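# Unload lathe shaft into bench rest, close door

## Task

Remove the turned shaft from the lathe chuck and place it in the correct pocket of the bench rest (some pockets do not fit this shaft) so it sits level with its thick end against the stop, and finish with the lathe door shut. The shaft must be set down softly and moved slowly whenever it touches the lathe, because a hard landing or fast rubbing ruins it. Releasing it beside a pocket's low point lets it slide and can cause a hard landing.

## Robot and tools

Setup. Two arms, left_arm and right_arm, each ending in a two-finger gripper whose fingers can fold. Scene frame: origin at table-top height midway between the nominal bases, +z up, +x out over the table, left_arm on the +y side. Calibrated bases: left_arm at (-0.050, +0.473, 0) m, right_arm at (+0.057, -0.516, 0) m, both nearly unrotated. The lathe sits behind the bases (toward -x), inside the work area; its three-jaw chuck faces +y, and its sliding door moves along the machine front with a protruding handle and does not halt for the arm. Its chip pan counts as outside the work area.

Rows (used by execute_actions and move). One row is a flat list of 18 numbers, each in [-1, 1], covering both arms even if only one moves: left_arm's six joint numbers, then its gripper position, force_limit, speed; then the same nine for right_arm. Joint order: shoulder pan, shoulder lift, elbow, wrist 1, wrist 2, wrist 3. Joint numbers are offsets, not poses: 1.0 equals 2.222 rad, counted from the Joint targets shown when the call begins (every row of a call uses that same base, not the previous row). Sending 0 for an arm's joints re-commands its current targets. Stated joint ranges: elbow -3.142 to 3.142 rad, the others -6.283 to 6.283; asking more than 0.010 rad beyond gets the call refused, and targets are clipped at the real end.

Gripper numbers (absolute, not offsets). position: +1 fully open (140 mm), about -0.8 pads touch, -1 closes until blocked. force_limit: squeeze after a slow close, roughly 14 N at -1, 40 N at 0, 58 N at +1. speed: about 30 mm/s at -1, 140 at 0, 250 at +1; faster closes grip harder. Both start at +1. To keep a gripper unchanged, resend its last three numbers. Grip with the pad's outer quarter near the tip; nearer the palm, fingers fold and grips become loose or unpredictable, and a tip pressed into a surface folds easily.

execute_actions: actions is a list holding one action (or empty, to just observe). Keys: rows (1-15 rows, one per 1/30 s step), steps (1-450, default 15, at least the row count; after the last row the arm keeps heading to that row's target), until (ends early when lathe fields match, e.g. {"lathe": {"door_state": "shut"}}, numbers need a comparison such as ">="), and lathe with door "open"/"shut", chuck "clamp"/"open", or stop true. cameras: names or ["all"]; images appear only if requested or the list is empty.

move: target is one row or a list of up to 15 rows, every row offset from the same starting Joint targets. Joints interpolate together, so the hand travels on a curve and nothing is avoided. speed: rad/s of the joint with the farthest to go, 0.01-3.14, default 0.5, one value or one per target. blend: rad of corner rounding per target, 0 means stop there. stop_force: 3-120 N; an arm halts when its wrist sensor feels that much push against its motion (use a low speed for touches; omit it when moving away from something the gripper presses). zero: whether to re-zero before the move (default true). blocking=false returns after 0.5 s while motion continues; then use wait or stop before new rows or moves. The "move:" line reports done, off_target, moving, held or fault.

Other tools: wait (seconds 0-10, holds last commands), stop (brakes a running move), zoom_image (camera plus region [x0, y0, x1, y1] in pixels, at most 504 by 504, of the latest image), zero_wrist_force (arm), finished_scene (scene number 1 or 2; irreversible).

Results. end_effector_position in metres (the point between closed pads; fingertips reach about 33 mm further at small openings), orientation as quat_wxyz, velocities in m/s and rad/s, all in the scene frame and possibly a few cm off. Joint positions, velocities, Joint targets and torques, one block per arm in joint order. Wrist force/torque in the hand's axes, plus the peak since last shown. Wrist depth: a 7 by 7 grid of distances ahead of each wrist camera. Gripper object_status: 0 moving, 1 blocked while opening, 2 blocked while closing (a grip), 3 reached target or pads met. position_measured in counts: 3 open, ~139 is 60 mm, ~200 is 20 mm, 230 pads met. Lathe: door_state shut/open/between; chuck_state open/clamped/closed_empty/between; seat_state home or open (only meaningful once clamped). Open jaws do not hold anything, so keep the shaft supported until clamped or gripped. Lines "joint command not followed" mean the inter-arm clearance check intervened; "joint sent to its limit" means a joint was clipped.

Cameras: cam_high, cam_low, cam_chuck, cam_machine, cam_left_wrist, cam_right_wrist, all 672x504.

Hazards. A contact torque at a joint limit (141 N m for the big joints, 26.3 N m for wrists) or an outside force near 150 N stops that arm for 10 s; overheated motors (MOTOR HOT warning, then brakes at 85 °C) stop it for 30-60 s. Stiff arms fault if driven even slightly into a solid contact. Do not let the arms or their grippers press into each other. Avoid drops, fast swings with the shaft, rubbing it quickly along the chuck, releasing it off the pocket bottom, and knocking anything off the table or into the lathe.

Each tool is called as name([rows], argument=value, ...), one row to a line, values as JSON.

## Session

execute_actions([
  {"lathe":{"door":"open"},"steps":2},
], cameras=["all"])

zoom_image(camera="cam_chuck", region=[250, 80, 500, 268])

zoom_image(camera="cam_machine", region=[220, 150, 380, 270])

zoom_image(camera="cam_low", region=[190, 60, 450, 260])

zoom_image(camera="cam_high", region=[330, 220, 490, 320])

Scene clock: 0.27 s.
left_arm: end_effector_position=(+0.7279, +0.1536, +0.3118) position_measured=3 object_status=3 end_effector_quat_wxyz=(-0.010, +0.801, -0.541, +0.256) | right_arm: end_effector_position=(+0.0760, +0.0532, +0.1815) position_measured=3 object_status=3 end_effector_quat_wxyz=(-0.524, +0.134, +0.807, -0.237)
Joint positions: left_arm=[-0.519 -1.088 1.104 -2.105 -1.573 -2.502] | right_arm=[0.929 -0.855 1.129 -0.708 -0.933 0.859]
Joint torques (N m): left_arm=[0.71 -49.11 -23.56 -4.11 -0.14 -0.04] | right_arm=[-1.26 -48.91 -20.25 0.61 0.38 0]
Wrist force (N): left_arm=[0.1 0.0 0.0] | right_arm=[-0.2 0.2 -0.1]
Wrist torque (N m): left_arm=[-0.02 -0.02 0.00] | right_arm=[0.03 0.02 0.00]
Wrist force, peak (N): left_arm=[-0.3 0.0 0.4] | right_arm=[-0.3 0.0 0.2]
Wrist depth (mm): cam_left_wrist=[1758 1592 1491 499 465 438 413 / 1772 1592 1455 492 461 432 406 / 1683 1560 522 489 455 428 402 / 1671 148 513 479 451 421 137 / - 525 503 471 442 406 113 / 1540 534 495 464 426 397 381 / 1571 522 491 459 426 395 377] | cam_right_wrist=[600 609 587 581 586 578 613 / - 651 655 642 - 669 679 / 792 - 751 - - - - / - 127 - 903 - 151 830 / - 119 - 1122 - 1026 115 / - 1843 1408 1074 1049 940 862 / - 1453 1295 1074 960 868 815]
Joint targets: left_arm=[-0.519 -1.088 1.104 -2.105 -1.573 -2.502] | right_arm=[0.929 -0.855 1.129 -0.708 -0.933 0.859]
Tool commands: left_gripper/position=+1.0 left_gripper/force_limit=+1.0 left_gripper/speed=+1.0 right_gripper/position=+1.0 right_gripper/force_limit=+1.0 right_gripper/speed=+1.0
lathe: door_state=between chuck_state=clamped seat_state=home
camera_calibration:
cam_left_wrist: T_world_to_cam=[[-0.859492, -0.422476, -0.287727, 0.789062], [-0.415008, 0.905386, -0.0896937, 0.200596], [0.298397, 0.042318, -0.953503, 0.214721], [0, 0, 0, 1]] pos_world=[0.69737, 0.142656, 0.449764]
cam_right_wrist: T_world_to_cam=[[-0.0331659, 0.850833, -0.524388, 0.059032], [0.690264, -0.359944, -0.627675, 0.0862968], [-0.722797, -0.382784, -0.575362, 0.322229], [0, 0, 0, 1]] pos_world=[0.175297, 0.10418, 0.27052]

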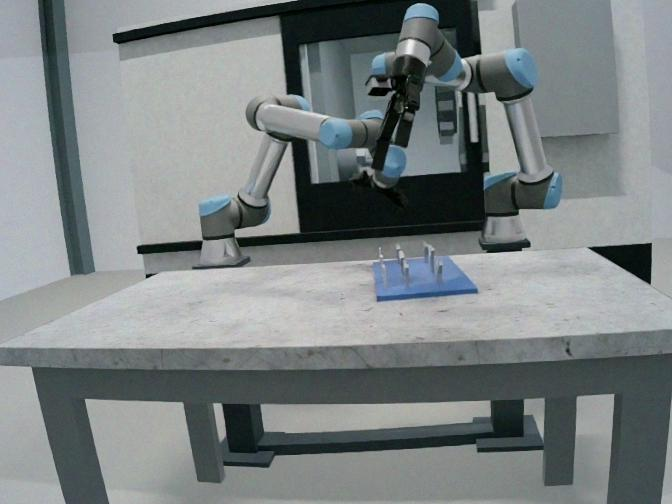

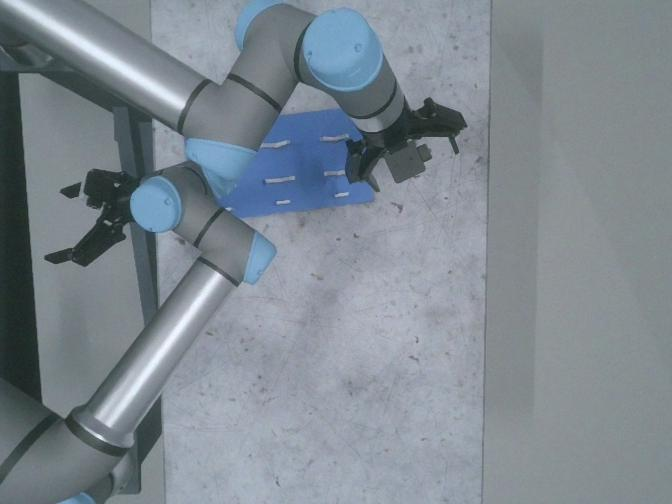

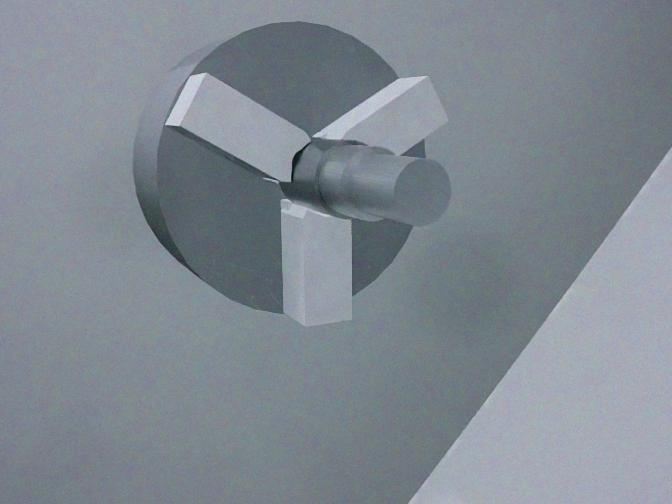

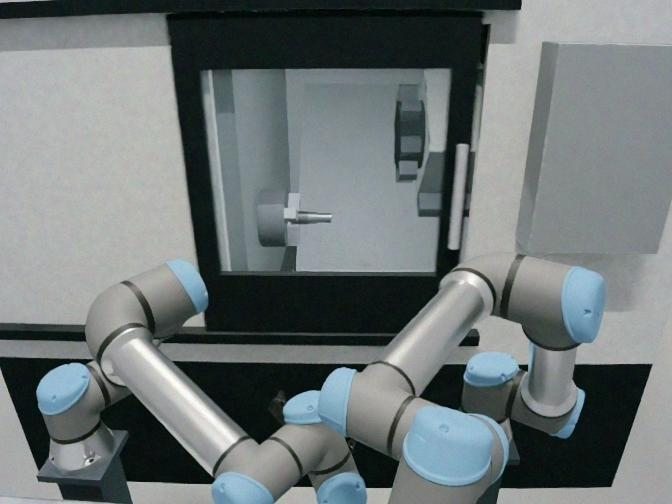

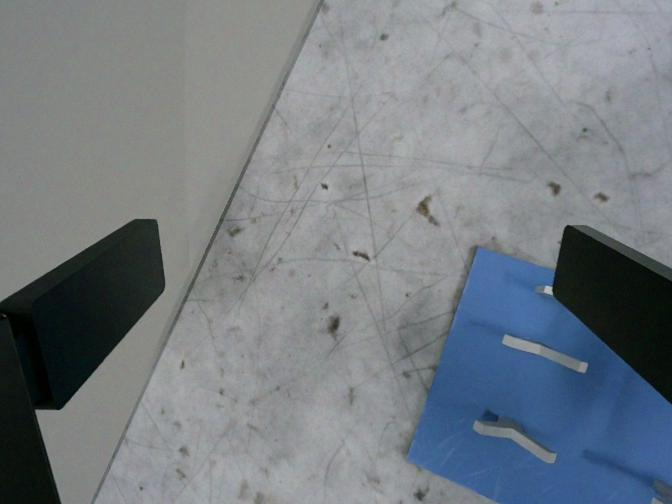

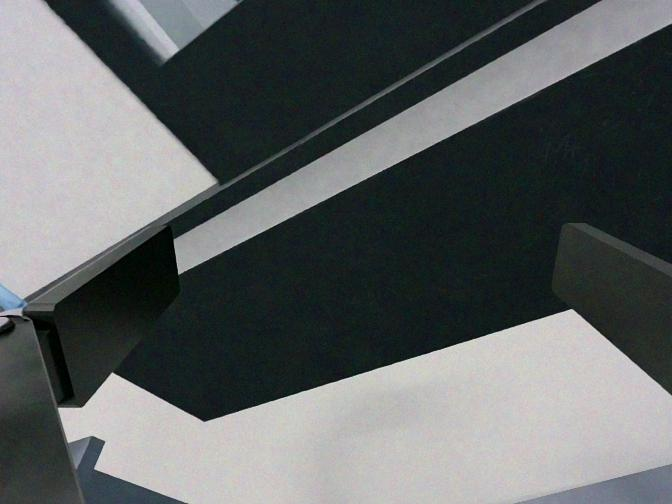

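Scaled by 2.016 from the camera's 672x504 image, which has a finer 960x720 frame.

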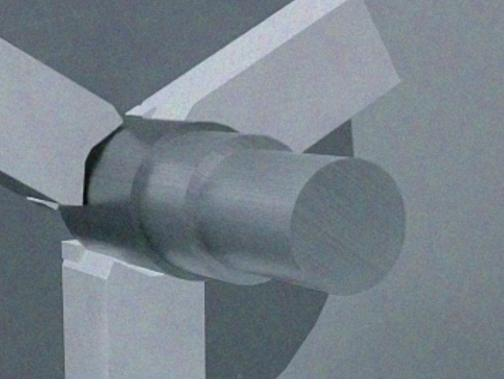

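Scaled by 3.150 from the camera's 672x504 image, which has a finer 960x720 frame.

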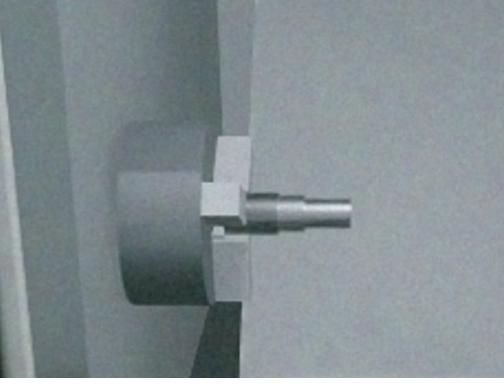

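Scaled by 1.938 from the camera's 672x504 image, which has a finer 960x720 frame.

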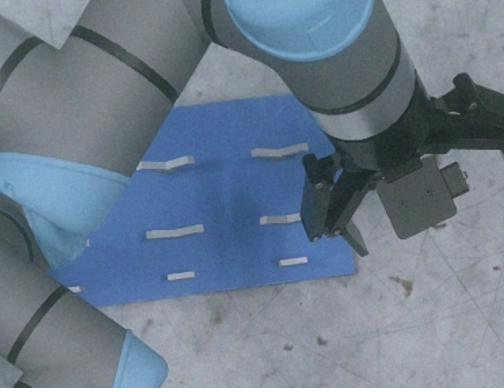

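Scaled by 3.150 from the camera's 672x504 image, which has a finer 960x720 frame.

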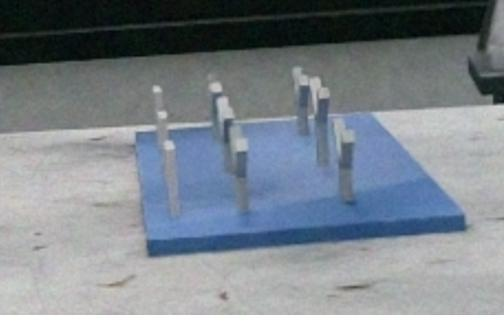

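move(target=[0,0,0,0,0,0,1,1,1,-0.3831,-0.187,0.5639,-0.8884,0.2939,0.3204,1,1,1], speed=1.0, cameras=["cam_right_wrist","cam_low","cam_machine"])

zoom_image(camera="cam_right_wrist", region=[150, 100, 350, 280])

zoom_image(camera="cam_right_wrist", region=[350, 100, 550, 280])

Scene clock: 6.07 s.
left_arm: end_effector_position=(+0.7279, +0.1536, +0.3118) position_measured=3 object_status=3 end_effector_quat_wxyz=(-0.010, +0.801, -0.541, +0.256) | right_arm: end_effector_position=(+0.4149, -0.0480, +0.1309) position_measured=3 object_status=3 end_effector_quat_wxyz=(-0.444, +0.538, +0.591, +0.405) end_effector_velocity=(+0.001, +0.000, +0.001) end_effector_angular_velocity=(+0.001, -0.004, -0.001)
Joint positions: left_arm=[-0.519 -1.088 1.104 -2.105 -1.573 -2.502] | right_arm=[0.078 -1.271 2.382 -2.682 -0.28 1.571]
Joint velocities: left_arm=[within noise] | right_arm=[-0.001 0 -0.001 -0.006 0.001 0.003]
Joint torques (N m): left_arm=[0.15 -48.95 -23.49 -4.2 -0.06 0.11] | right_arm=[-7.6 -13.54 -2.34 -4.68 2.97 0.96]
Wrist force (N): left_arm=[0.1 0.0 0.4] | right_arm=[-1.6 0.3 0.9]
Wrist torque (N m): left_arm=[-0.01 -0.04 0.00] | right_arm=[0.13 0.29 0.06]
Wrist force, peak (N): left_arm=[0.3 -0.3 0.5] | right_arm=[4.4 -26.7 4.0]
Wrist depth (mm): cam_left_wrist=[1772 1592 1501 498 467 437 411 / 1813 1614 1473 489 462 435 407 / 1707 1560 524 486 456 428 402 / 1707 148 508 482 451 423 138 / - 524 505 470 443 406 113 / 1550 534 497 465 426 399 381 / - 525 492 458 424 395 376] | cam_right_wrist=[553 626 - - 3908 - - / 584 2518 2833 715 700 697 691 / 1049 700 464 458 433 430 452 / - 137 348 333 332 315 292 / - 148 299 298 299 298 115 / - 251 251 249 249 247 239 / - 216 216 215 215 214 214]
Joint targets: left_arm=[-0.519 -1.088 1.104 -2.105 -1.573 -2.502] | right_arm=[0.078 -1.271 2.382 -2.682 -0.280 1.571]
lathe: door_state=open chuck_state=clamped seat_state=home
move: done
camera_calibration:
cam_right_wrist: T_world_to_cam=[[0.995505, 0.0947078, -0.000940186, -0.401826], [0.0539066, -0.574736, -0.816561, 0.0626844], [-0.077875, 0.81284, -0.577258, 0.289423], [0, 0, 0, 1]] pos_world=[0.419179, -0.161171, 0.217879]
Images, in order (width x height): cam_low 672x504, cam_machine 672x504, cam_right_wrist 672x504.

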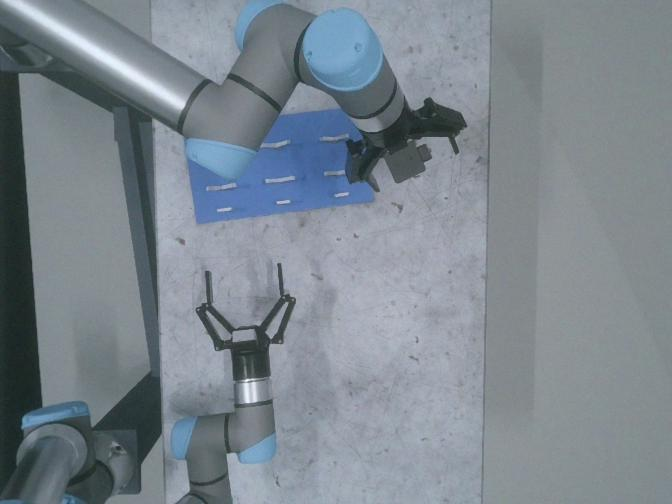

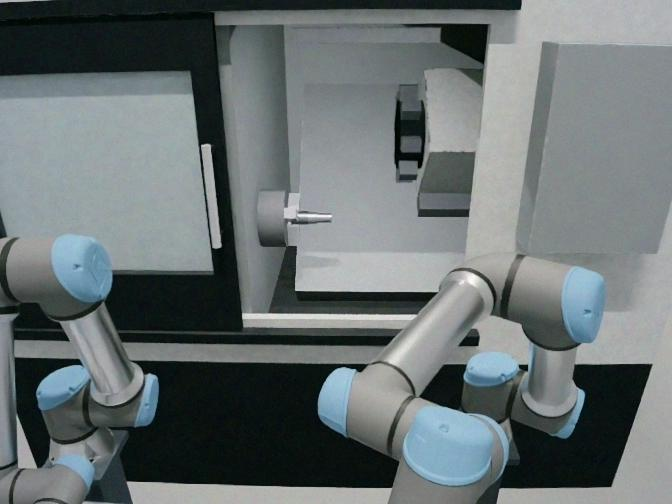

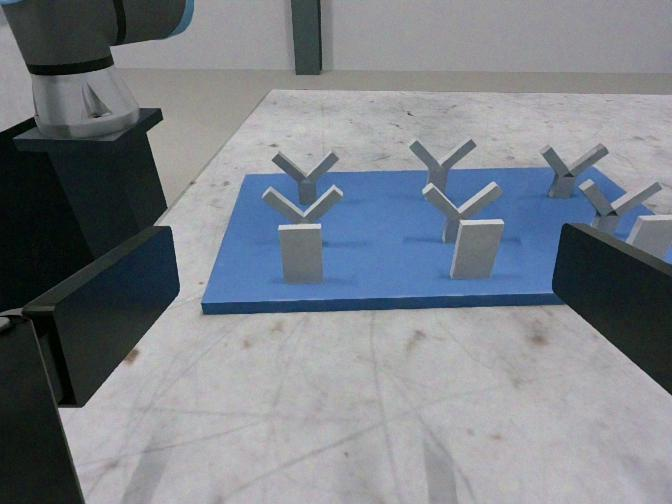

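Scaled by 2.520 from the camera's 672x504 image, which has a finer 960x720 frame.

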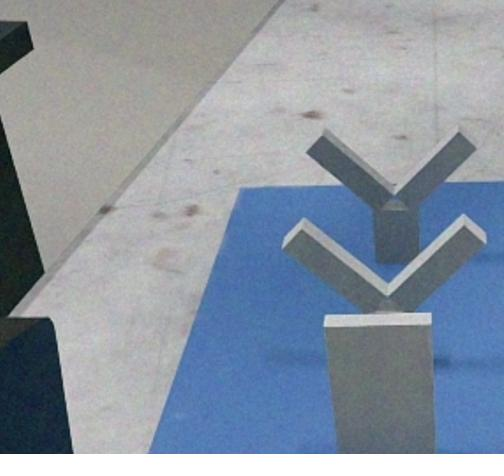

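Scaled by 2.520 from the camera's 672x504 image, which has a finer 960x720 frame.

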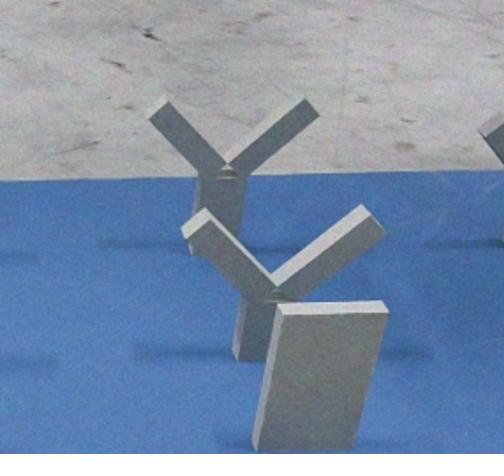

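move([
  [-0.0365,-0.2304,0.2682,0.1958,0.0014,0.2709,1,1,1,0,0,0,0,0,0,1,1,1],
  [-0.5832,-0.2151,0.1058,0.1454,-0.4424,0.8955,1,1,1,0,0,0,0,0,0,1,1,1],
  [-0.8635,-0.0242,0.1687,-0.3317,-0.2559,0.59,1,1,1,0,0,0,0,0,0,1,1,1],
], speed=[0.9,0.9,0.5], blend=[0.2,0.2,0], cameras=["all"])

zoom_image(camera="cam_left_wrist", region=[150, 0, 550, 300])

zoom_image(camera="cam_low", region=[180, 100, 280, 230])

zoom_image(camera="cam_low", region=[250, 100, 390, 220])

zoom_image(camera="cam_right_wrist", region=[530, 120, 672, 260])

zoom_image(camera="cam_high", region=[360, 230, 490, 310])

Scene clock: 13.30 s.
left_arm: end_effector_position=(-0.7094, -0.0096, +0.3438) position_measured=3 object_status=3 end_effector_quat_wxyz=(-0.354, +0.612, +0.613, -0.353) | right_arm: end_effector_position=(+0.4149, -0.0481, +0.1309) position_measured=3 object_status=3 end_effector_quat_wxyz=(-0.445, +0.538, +0.591, +0.405)
Joint positions: left_arm=[-2.437 -1.141 1.479 -2.842 -2.142 -1.191] | right_arm=[0.078 -1.271 2.382 -2.682 -0.28 1.571]
Joint torques (N m): left_arm=[-8.58 -51.29 -29.29 -6.18 0.13 -1.65] | right_arm=[-9.06 -13.77 -0.66 -4.21 3.82 1.11]
Wrist force (N): left_arm=[-0.3 -1.2 0.5] | right_arm=[-1.6 0.3 0.9]
Wrist torque (N m): left_arm=[-0.07 0.02 -0.10] | right_arm=[0.13 0.32 0.06]
Wrist force, peak (N): left_arm=[1.9 -2.5 1.7] | right_arm=[-1.8 0.4 1.2]
Wrist depth (mm): cam_left_wrist=[- - 476 - 421 408 389 / - 509 501 194 - 428 413 / 600 - - 203 - - - / 845 128 778 210 266 - 131 / - 128 261 213 256 280 113 / 365 246 222 158 213 224 - / - 210 177 149 172 188 -] | cam_right_wrist=[447 492 - 3383 - - - / 598 2636 3022 704 704 697 685 / 669 679 461 455 433 428 444 / - 148 354 342 332 315 293 / - 148 298 296 297 295 115 / - 252 250 249 248 249 240 / - 216 215 215 214 213 213]
Joint targets: left_arm=[-2.437 -1.141 1.478 -2.842 -2.142 -1.191] | right_arm=[0.078 -1.271 2.382 -2.682 -0.280 1.571]
lathe: door_state=open chuck_state=clamped seat_state=home
move: done
camera_calibration:
cam_left_wrist: T_world_to_cam=[[0.50214, 0.011126, -0.864715, 0.662405], [0.293408, -0.942798, 0.158251, 0.154241], [-0.813491, -0.333178, -0.476681, -0.275271], [0, 0, 0, 1]] pos_world=[-0.601806, 0.0463335, 0.417166]
cam_right_wrist: T_world_to_cam=[[0.995521, 0.0945323, -0.00117045, -0.401811], [0.0536074, -0.574652, -0.81664, 0.0627581], [-0.0778714, 0.81292, -0.577146, 0.289352], [0, 0, 0, 1]] pos_world=[0.419179, -0.161172, 0.217779]

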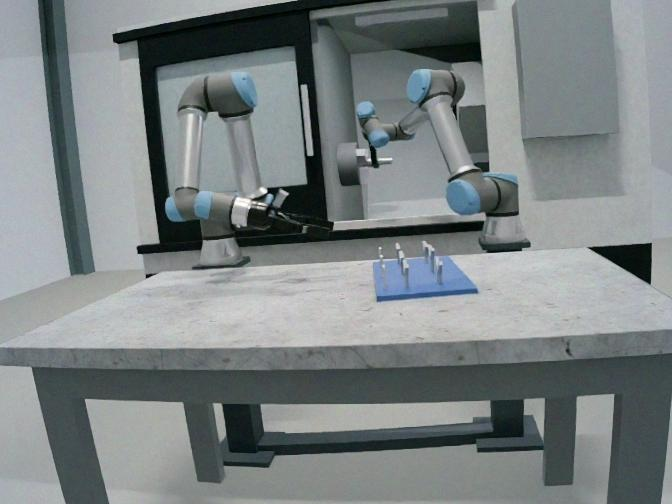

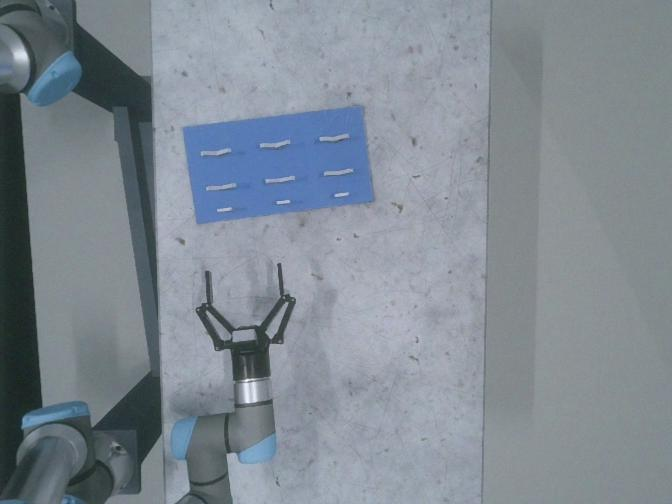

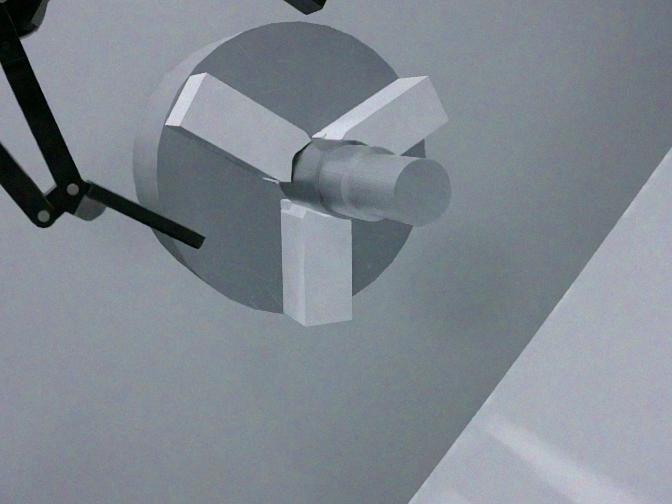

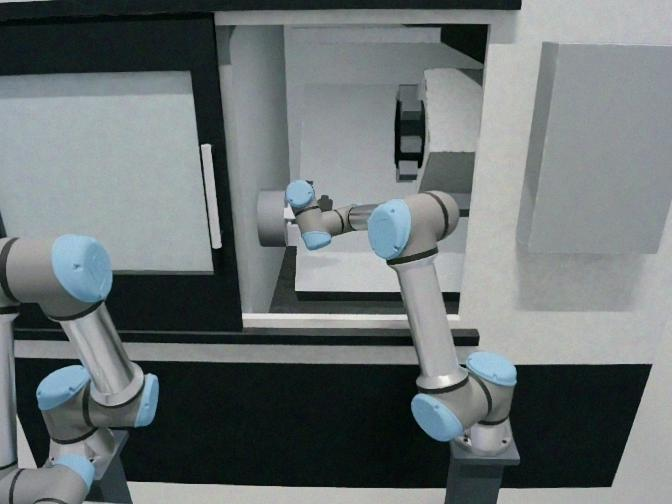

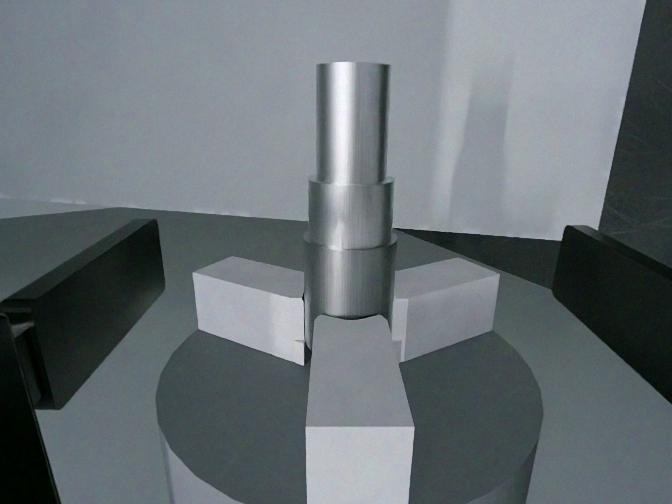

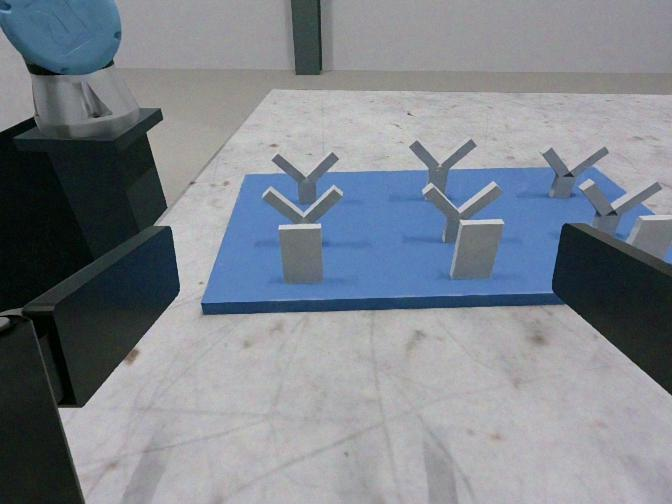

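Scaled by 1.260 from the camera's 672x504 image, which has a finer 960x720 frame.

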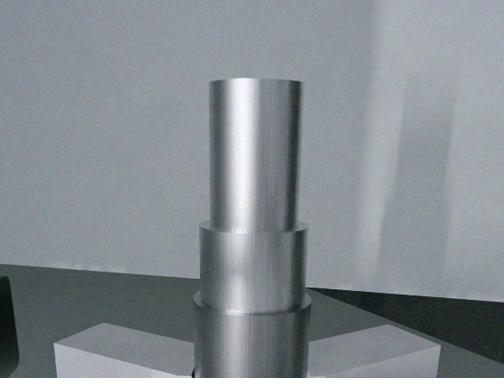

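Scaled by 3.877 from the camera's 672x504 image, which has a finer 960x720 frame.

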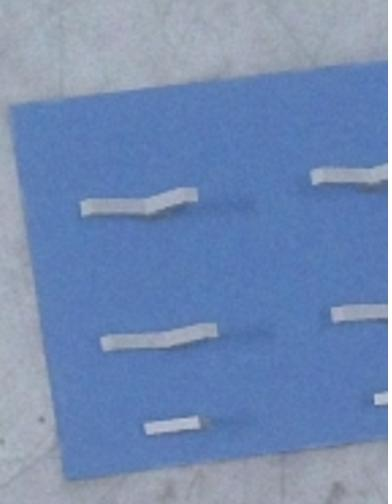

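Scaled by 3.600 from the camera's 672x504 image, which has a finer 960x720 frame.

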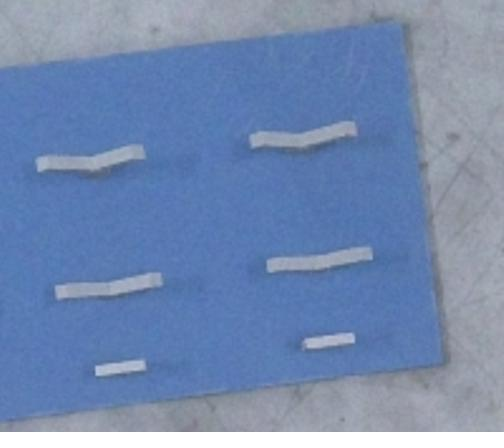

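Scaled by 3.549 from the camera's 672x504 image, which has a finer 960x720 frame.

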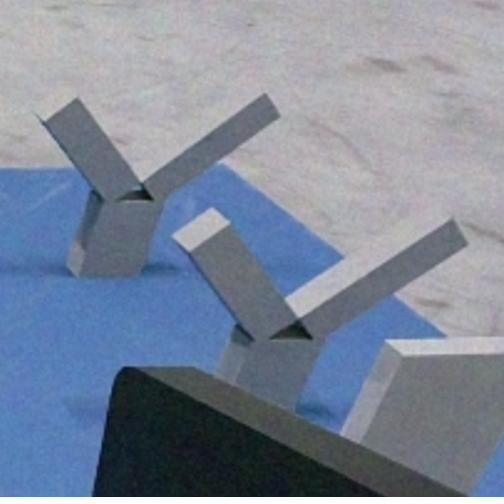

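Scaled by 3.877 from the camera's 672x504 image, which has a finer 960x720 frame.

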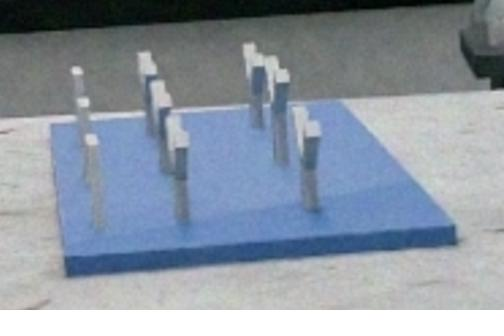

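move(target=[-0.0234,0.0477,-0.0356,-0.0207,0.0189,-0.0158,-1,-1,-1,0,0,0,0,0,0,1,1,1], speed=0.12, cameras=["cam_left_wrist","cam_chuck"])

zoom_image(camera="cam_left_wrist", region=[150, 100, 550, 400])

zoom_image(camera="cam_chuck", region=[250, 80, 500, 268])

Scene clock: 22.00 s.
left_arm: end_effector_position=(-0.7622, -0.0089, +0.3142) position_measured=164 object_status=2 end_effector_quat_wxyz=(-0.354, +0.612, +0.612, -0.354) | right_arm: end_effector_position=(+0.4149, -0.0481, +0.1309) position_measured=3 object_status=3 end_effector_quat_wxyz=(-0.445, +0.538, +0.591, +0.405)
Joint positions: left_arm=[-2.489 -1.035 1.399 -2.888 -2.1 -1.226] | right_arm=[0.078 -1.271 2.382 -2.682 -0.28 1.571]
Joint torques (N m): left_arm=[2.87 -62.22 -21.74 -6.19 -1.74 1.53] | right_arm=[-7.72 -13.3 -0.33 -3.5 3.89 1.18]
Wrist force (N): left_arm=[3.8 5.2 -10.2] | right_arm=[-1.6 0.3 0.8]
Wrist torque (N m): left_arm=[-0.54 0.00 -0.27] | right_arm=[0.13 0.33 0.05]
Wrist force, peak (N): left_arm=[3.7 5.4 -10.2] | right_arm=[-1.9 0.3 1.1]
Wrist depth (mm): cam_left_wrist=[- 453 - 380 370 356 348 / 494 476 - 134 137 370 354 / 530 496 465 142 148 385 373 / 775 - 116 145 150 - 380 / - 87 88 152 152 94 90 / - - - 159 163 - - / - 71 - 134 129 - -] | cam_right_wrist=[444 3908 3778 - - - - / 593 2437 3285 713 702 700 695 / 663 681 461 458 430 427 472 / - 136 351 340 331 315 292 / - 148 299 298 296 295 115 / - 250 250 250 251 247 240 / - 216 215 214 214 214 213]
Joint targets: left_arm=[-2.489 -1.035 1.399 -2.888 -2.100 -1.226] | right_arm=[0.078 -1.271 2.382 -2.682 -0.280 1.571]
lathe: door_state=open chuck_state=clamped seat_state=home
move: done
camera_calibration:
cam_left_wrist: T_world_to_cam=[[0.501797, 0.0102678, -0.864924, 0.663124], [0.293149, -0.942773, 0.158882, 0.174677], [-0.813796, -0.333278, -0.476091, -0.332572], [0, 0, 0, 1]] pos_world=[-0.654606, 0.0470326, 0.387465]
Images, in order (width x height): cam_chuck 672x504, cam_left_wrist 672x504.

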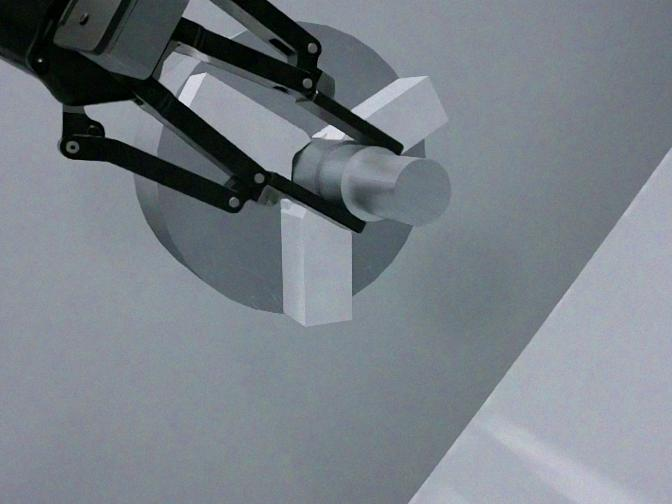

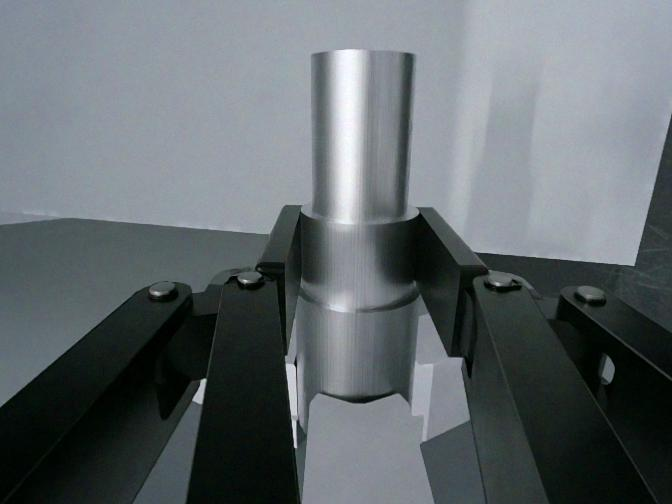

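Scaled by 1.260 from the camera's 672x504 image, which has a finer 960x720 frame.

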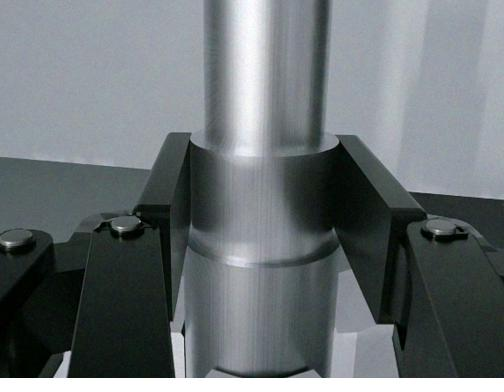

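Scaled by 2.016 from the camera's 672x504 image, which has a finer 960x720 frame.

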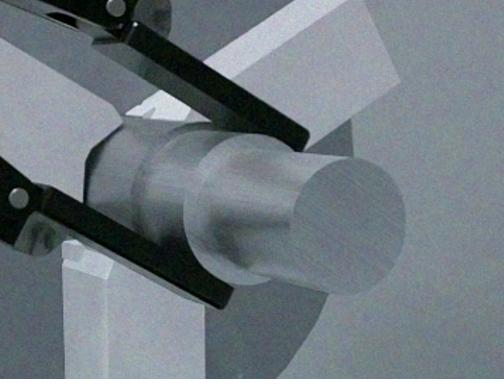

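execute_actions([
  {"rows":[[0.00004,-0.00007,0.00005,0.00003,-0.00003,0.00003,-0.98,1,-1,0,0,0,0,0,0,1,1,1]],"steps":45},
])

Scene clock: 25.00 s.
left_arm: end_effector_position=(-0.7622, -0.0089, +0.3144) position_measured=168 object_status=2 end_effector_quat_wxyz=(-0.354, +0.612, +0.612, -0.354) | right_arm: end_effector_position=(+0.4149, -0.0481, +0.1309) position_measured=3 object_status=3 end_effector_quat_wxyz=(-0.445, +0.538, +0.591, +0.405)
Joint positions: left_arm=[-2.489 -1.036 1.399 -2.888 -2.1 -1.226] | right_arm=[0.078 -1.271 2.382 -2.682 -0.28 1.571]
Joint torques (N m): left_arm=[1.74 -51.5 -20.75 -4.55 -0.99 1.95] | right_arm=[-9.26 -13.62 -0.24 -3.12 3.78 1.23]
Wrist force (N): left_arm=[8.4 12.2 -23.2] | right_arm=[-1.7 0.2 0.7]
Wrist torque (N m): left_arm=[-1.00 -0.01 -0.72] | right_arm=[0.10 0.33 0.06]
Wrist force, peak (N): left_arm=[8.5 12.5 -25.5] | right_arm=[-1.9 0.4 1.0]
Wrist depth (mm): cam_left_wrist=[456 429 416 388 371 354 341 / - 449 435 135 375 368 353 / - - 464 142 401 - 373 / - 763 127 147 150 413 454 / - 87 88 152 152 94 89 / - - - 159 164 - - / - - - 134 129 - -] | cam_right_wrist=[446 3842 - - 3598 4359 3105 / 601 2547 3105 711 708 700 693 / - 2798 463 453 435 427 450 / - 136 352 331 332 315 293 / - 148 298 296 296 296 115 / - 252 251 252 249 248 240 / - 215 216 215 214 214 212]
Joint targets: left_arm=[-2.489 -1.036 1.399 -2.888 -2.100 -1.226] | right_arm=[0.078 -1.271 2.382 -2.682 -0.280 1.571]
lathe: door_state=open chuck_state=clamped seat_state=home

execute_actions([
  {"rows":[[0.0001,-0.00018,0.00014,0.00009,-0.00008,0.00007,-0.98,1,-1,0,0,0,0,0,0,1,1,1]],"steps":12},
])

Scene clock: 26.03 s.
left_arm: end_effector_position=(-0.7620, -0.0090, +0.3144) position_measured=168 object_status=2 end_effector_quat_wxyz=(-0.354, +0.612, +0.612, -0.354) | right_arm: end_effector_position=(+0.4149, -0.0481, +0.1309) position_measured=3 object_status=3 end_effector_quat_wxyz=(-0.445, +0.538, +0.591, +0.405)
Joint positions: left_arm=[-2.489 -1.036 1.4 -2.888 -2.1 -1.226] | right_arm=[0.078 -1.271 2.382 -2.682 -0.28 1.571]
Joint torques (N m): left_arm=[8.48 -67.93 -18.34 -3.55 -2.21 2.2] | right_arm=[-9.13 -13.26 -0.63 -3.14 3.82 1.24]
Wrist force (N): left_arm=[1.0 3.2 0.4] | right_arm=[-1.6 0.6 0.9]
Wrist torque (N m): left_arm=[-0.59 -0.02 -0.73] | right_arm=[0.19 0.30 0.06]
Wrist force, peak (N): left_arm=[8.4 11.3 -23.9] | right_arm=[-1.8 0.3 0.9]
Wrist depth (mm): cam_left_wrist=[472 428 415 388 374 365 343 / - - 439 135 139 - 355 / - 490 462 142 400 385 395 / 768 780 - 147 148 - 387 / - 87 88 152 136 94 84 / - - - 159 164 - - / - - - 129 129 - -] | cam_right_wrist=[440 - - 4822 - - - / 589 2667 2944 715 704 695 689 / - 2576 462 460 427 429 451 / - 137 349 333 332 315 294 / - 148 299 297 300 297 115 / - 251 249 251 249 249 240 / - 216 215 216 214 214 214]
Joint targets: left_arm=[-2.489 -1.036 1.400 -2.888 -2.100 -1.226] | right_arm=[0.078 -1.271 2.382 -2.682 -0.280 1.571]
lathe: door_state=open chuck_state=clamped seat_state=home

Balanced. Open the chuck.

execute_actions([
  {"lathe":{"chuck":"open"},"steps":150,"until":{"lathe":{"chuck_state":"open"}}},
])

Scene clock: 27.10 s.
left_arm: end_effector_position=(-0.7620, -0.0089, +0.3144) position_measured=168 object_status=2 end_effector_quat_wxyz=(-0.354, +0.612, +0.612, -0.354) | right_arm: end_effector_position=(+0.4149, -0.0481, +0.1309) position_measured=3 object_status=3 end_effector_quat_wxyz=(-0.445, +0.538, +0.591, +0.405)
Joint positions: left_arm=[-2.489 -1.036 1.4 -2.888 -2.1 -1.226] | right_arm=[0.078 -1.271 2.382 -2.682 -0.28 1.571]
Joint torques (N m): left_arm=[8.81 -68.14 -28.08 -8.18 -1.47 -0.09] | right_arm=[-8.32 -14.01 -0.62 -3.07 3.84 1.17]
Wrist force (N): left_arm=[2.2 4.2 3.8] | right_arm=[-1.7 0.4 0.9]
Wrist torque (N m): left_arm=[-0.32 0.11 -0.19] | right_arm=[0.15 0.32 0.06]
Wrist force, peak (N): left_arm=[2.0 5.8 2.8] | right_arm=[-1.9 0.3 0.9]
Wrist depth (mm): cam_left_wrist=[480 453 - 388 361 355 339 / 489 - 445 134 375 373 352 / 537 532 461 142 400 393 368 / - 701 116 147 150 417 482 / - 87 88 152 152 94 88 / - - - 159 164 - - / - - - 134 129 - -] | cam_right_wrist=[444 - 4533 - - 3716 3434 / 592 2464 3105 704 708 704 646 / - 671 466 459 436 430 451 / - 137 352 333 331 316 293 / - 148 300 299 295 294 115 / - 252 252 249 248 248 239 / - 217 215 215 213 214 214]
Joint targets: left_arm=[-2.489 -1.036 1.400 -2.888 -2.100 -1.226] | right_arm=[0.078 -1.271 2.382 -2.682 -0.280 1.571]
Tool commands: left_gripper/position=-0.98 left_gripper/force_limit=+1.0 left_gripper/speed=-1.0 right_gripper/position=+1.0 right_gripper/force_limit=+1.0 right_gripper/speed=+1.0
lathe: door_state=open chuck_state=open seat_state=home

move([
  [-0.01764,-0.02079,0.03357,-0.01849,0.01442,-0.01162,-0.98,1,-1,0,0,0,0,0,0,1,1,1],
  [-0.04293,-0.04687,0.07455,-0.04066,0.03534,-0.02758,-0.98,1,-1,0,0,0,0,0,0,1,1,1],
], speed=0.04, blend=[0.01,0], stop_force=15, cameras=["cam_left_wrist","cam_chuck"])

Scene clock: 32.93 s.
left_arm: end_effector_position=(-0.7620, +0.0610, +0.3144) position_measured=168 object_status=2 end_effector_quat_wxyz=(-0.354, +0.612, +0.612, -0.354) | right_arm: end_effector_position=(+0.4149, -0.0481, +0.1309) position_measured=3 object_status=3 end_effector_quat_wxyz=(-0.445, +0.538, +0.591, +0.405)
Joint positions: left_arm=[-2.584 -1.14 1.565 -2.978 -2.022 -1.287] | right_arm=[0.078 -1.271 2.382 -2.682 -0.28 1.571]
Joint torques (N m): left_arm=[9.45 -35.74 -32.37 -3.24 -2.68 1.66] | right_arm=[-8.55 -13.75 -0.59 -2.47 3.8 1.09]
Wrist force (N): left_arm=[-0.6 3.9 3.4] | right_arm=[-1.8 0.2 0.9]
Wrist torque (N m): left_arm=[-0.27 0.13 0.00] | right_arm=[0.11 0.34 0.06]
Wrist force, peak (N): left_arm=[2.4 4.6 4.1] | right_arm=[-1.9 0.3 1.1]
Wrist depth (mm): cam_left_wrist=[- 439 419 388 373 358 329 / - - - 135 375 370 354 / - 489 472 142 401 390 - / - - 484 147 153 414 395 / - 87 88 152 137 94 90 / - - - 162 167 - - / - - - 233 - - -] | cam_right_wrist=[444 3716 - - - 4276 - / 601 715 2464 708 651 700 681 / - 681 494 455 432 429 452 / - 148 351 340 331 315 294 / - 148 300 298 297 295 115 / - 250 251 250 248 249 241 / - 216 215 215 214 214 212]
Joint targets: left_arm=[-2.584 -1.140 1.565 -2.978 -2.022 -1.287] | right_arm=[0.078 -1.271 2.382 -2.682 -0.280 1.571]
lathe: door_state=open chuck_state=open seat_state=open
move: done
camera_calibration:
cam_left_wrist: T_world_to_cam=[[0.501712, 0.01014, -0.864975, 0.662321], [0.293093, -0.942778, 0.158951, 0.24041], [-0.813868, -0.333266, -0.475975, -0.309078], [0, 0, 0, 1]] pos_world=[-0.654306, 0.116933, 0.387565]
Images, in order (width x height): cam_chuck 672x504, cam_left_wrist 672x504.

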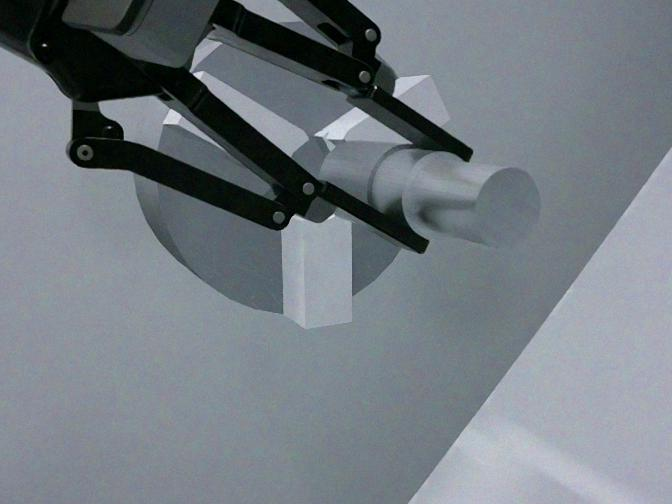

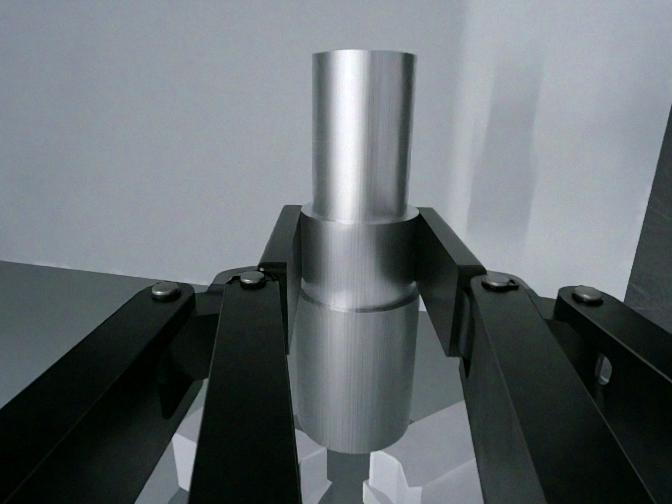

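move([
  [0.1905,-0.2489,0.0633,0.2723,-0.149,0.1477,-0.98,1,-1,-0.0937,-0.0184,0.0315,-0.013,0,0,1,1,1],
  [0.6228,-0.2374,0.0864,0.5925,0.203,0.7329,-0.98,1,-1,-0.0937,-0.0184,0.0315,-0.013,0,0,1,1,1],
  [0.8513,-0.0633,0.0211,0.488,0.2065,0.9105,-0.98,1,-1,-0.0937,-0.0184,0.0315,-0.013,0,0,1,1,1],
], speed=[0.4,0.7,0.4], blend=[0.15,0.15,0])

execute_actions([
  {"lathe":{"door":"shut"},"steps":2},
], cameras=["cam_left_wrist","cam_right_wrist","cam_high","cam_low"])

zoom_image(camera="cam_right_wrist", region=[220, 60, 400, 260])

zoom_image(camera="cam_low", region=[230, 120, 330, 220])

zoom_image(camera="cam_high", region=[360, 210, 490, 310])

zoom_image(camera="cam_left_wrist", region=[230, 60, 500, 360])

Scene clock: 41.37 s.
left_arm: end_effector_position=(+0.4822, +0.1853, +0.1303) position_measured=168 object_status=2 end_effector_quat_wxyz=(-0.004, +0.666, +0.746, +0.004) | right_arm: end_effector_position=(+0.4770, -0.1289, +0.1308) position_measured=3 object_status=3 end_effector_quat_wxyz=(-0.400, +0.597, +0.531, +0.449)
Joint positions: left_arm=[-0.693 -1.281 1.612 -1.894 -1.563 0.735] | right_arm=[-0.131 -1.312 2.452 -2.711 -0.28 1.571]
Joint torques (N m): left_arm=[9.33 -34.4 -19.42 -2.88 -1.55 1.33] | right_arm=[7.12 -12.18 -22.11 -1.19 1.89 1.09]
Wrist force (N): left_arm=[0.3 1.1 6.0] | right_arm=[-1.7 0.5 0.7]
Wrist torque (N m): left_arm=[0.10 -0.11 0.10] | right_arm=[0.15 0.31 0.06]
Wrist force, peak (N): left_arm=[1.2 4.4 8.4] | right_arm=[-1.7 -0.1 1.8]
Wrist depth (mm): cam_left_wrist=[227 227 227 225 227 228 228 / 234 236 239 134 237 239 238 / 252 252 252 142 250 253 254 / 264 264 261 147 152 264 265 / - 87 88 152 136 94 90 / - - - 162 167 - - / - - - 341 - - -] | cam_right_wrist=[655 - 3238 3598 3541 2491 - / 2982 2576 713 367 697 691 2605 / 695 467 447 433 428 481 482 / 392 147 359 369 366 367 362 / - 147 299 298 296 296 115 / - 251 251 251 250 248 239 / - 216 215 215 214 212 213]
Joint targets: left_arm=[-0.693 -1.281 1.612 -1.894 -1.563 0.736] | right_arm=[-0.131 -1.312 2.452 -2.711 -0.280 1.571]
lathe: door_state=open chuck_state=open seat_state=open
move: done

Scene clock: 41.63 s.
left_arm: end_effector_position=(+0.4822, +0.1854, +0.1303) position_measured=168 object_status=2 end_effector_quat_wxyz=(-0.004, +0.666, +0.746, +0.004) | right_arm: end_effector_position=(+0.4770, -0.1289, +0.1308) position_measured=3 object_status=3 end_effector_quat_wxyz=(-0.400, +0.597, +0.531, +0.449)
Joint positions: left_arm=[-0.693 -1.281 1.612 -1.894 -1.563 0.736] | right_arm=[-0.131 -1.312 2.452 -2.711 -0.28 1.571]
Joint torques (N m): left_arm=[9.43 -30.14 -16.94 -5.25 -1.54 1.63] | right_arm=[7.96 -12.87 -22.37 -1.14 1.83 1.04]
Wrist force (N): left_arm=[0.0 0.9 5.6] | right_arm=[-1.7 0.5 0.6]
Wrist torque (N m): left_arm=[0.05 -0.07 0.07] | right_arm=[0.15 0.32 0.06]
Wrist force, peak (N): left_arm=[0.1 0.6 5.8] | right_arm=[-1.7 0.5 0.9]
Wrist depth (mm): cam_left_wrist=[226 227 228 225 228 228 228 / 234 236 238 135 237 240 238 / 252 253 252 142 250 253 254 / 264 264 261 147 153 265 265 / - 87 88 152 137 94 90 / - - - 162 167 - - / - - - 341 - - -] | cam_right_wrist=[640 - - 3434 3192 - - / 3063 2667 711 369 700 693 2798 / 726 466 446 428 428 477 476 / 394 148 357 370 366 367 360 / - 148 299 298 296 295 115 / - 251 250 249 250 248 240 / - 215 215 214 214 213 213]
Joint targets: left_arm=[-0.693 -1.281 1.612 -1.894 -1.563 0.736] | right_arm=[-0.131 -1.312 2.452 -2.711 -0.280 1.571]
Tool commands: left_gripper/position=-0.98 left_gripper/force_limit=+1.0 left_gripper/speed=-1.0 right_gripper/position=+1.0 right_gripper/force_limit=+1.0 right_gripper/speed=+1.0
lathe: door_state=between chuck_state=open seat_state=open
camera_calibration:
cam_left_wrist: T_world_to_cam=[[0.992467, 0.122478, 0.0028544, -0.492919], [0.115041, -0.939705, 0.322055, 0.0864028], [0.042127, -0.319301, -0.946717, 0.303326], [0, 0, 0, 1]] pos_world=[0.466488, 0.238417, 0.260744]
cam_right_wrist: T_world_to_cam=[[0.993558, -0.113317, -0.00136756, -0.481735], [-0.0665081, -0.573284, -0.816653, 0.0703056], [0.0917566, 0.811483, -0.577128, 0.278832], [0, 0, 0, 1]] pos_world=[0.457723, -0.240551, 0.217678]
Images, in order (width x height): cam_high 672x504, cam_low 672x504, cam_left_wrist 672x504, cam_right_wrist 672x504.

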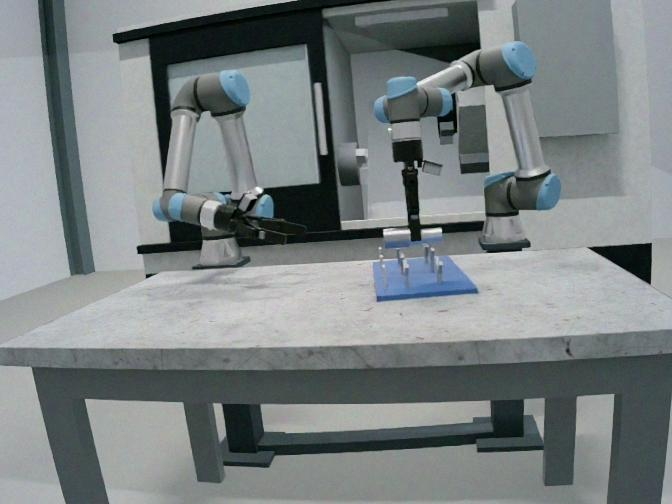

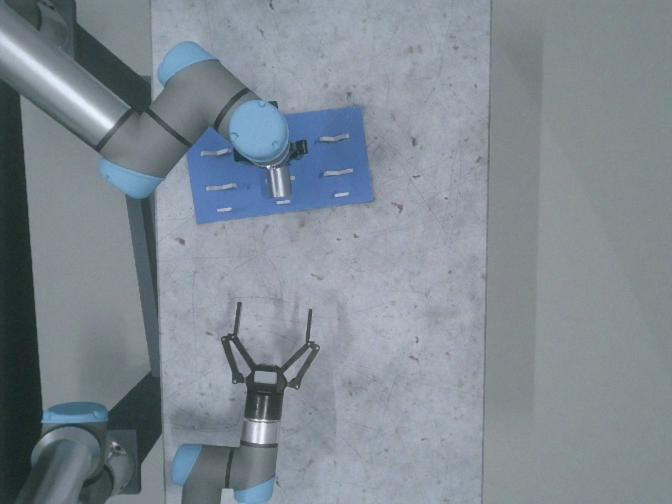

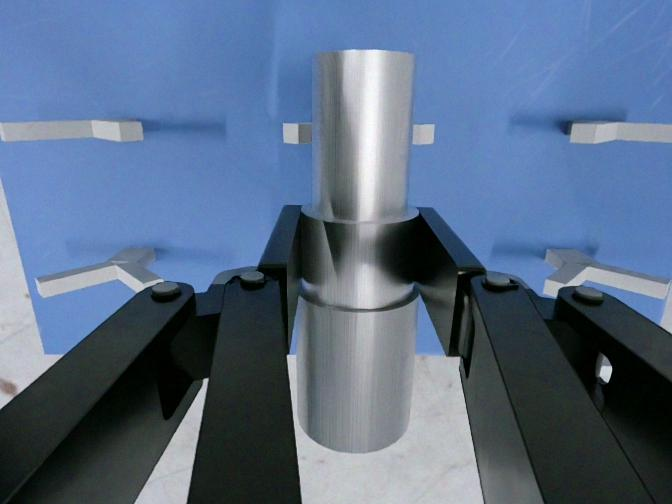

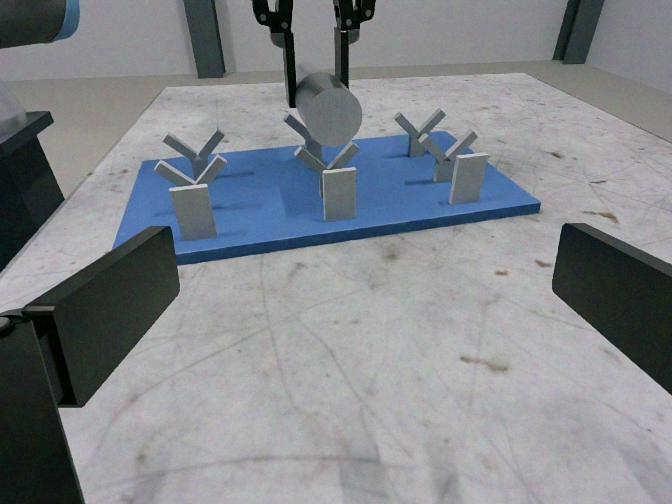

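Scaled by 2.520 from the camera's 672x504 image, which has a finer 960x720 frame.

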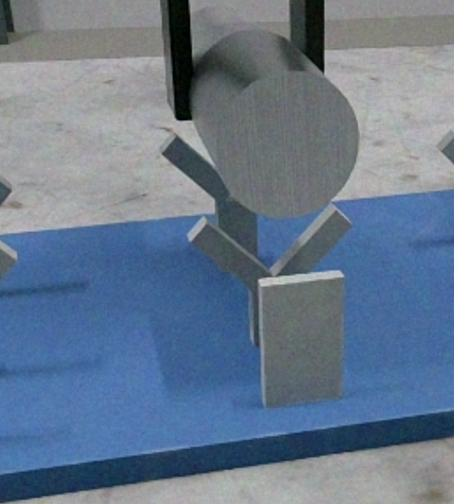

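Scaled by 5.040 from the camera's 672x504 image, which has a finer 960x720 frame.

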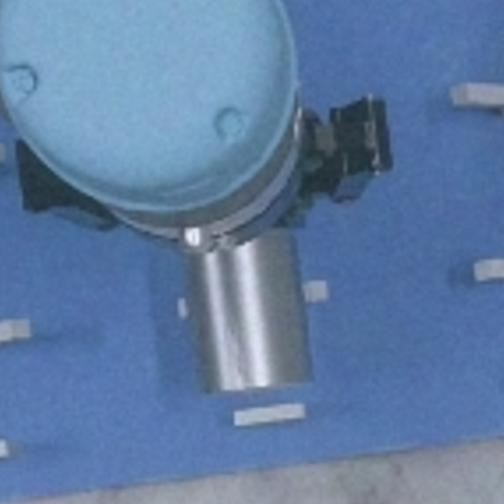

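Scaled by 3.877 from the camera's 672x504 image, which has a finer 960x720 frame.

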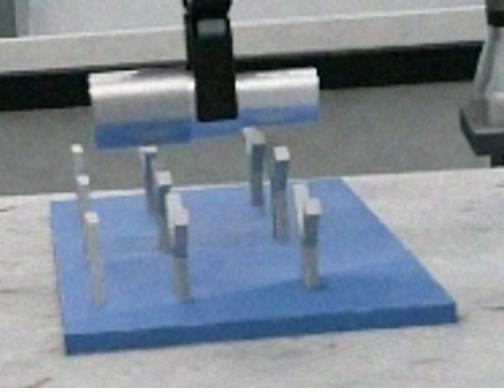

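Scaled by 1.680 from the camera's 672x504 image, which has a finer 960x720 frame.

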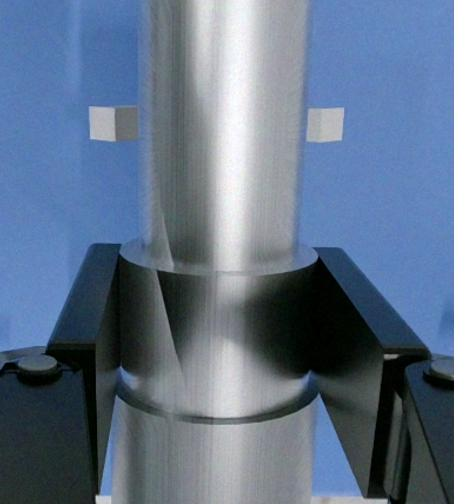

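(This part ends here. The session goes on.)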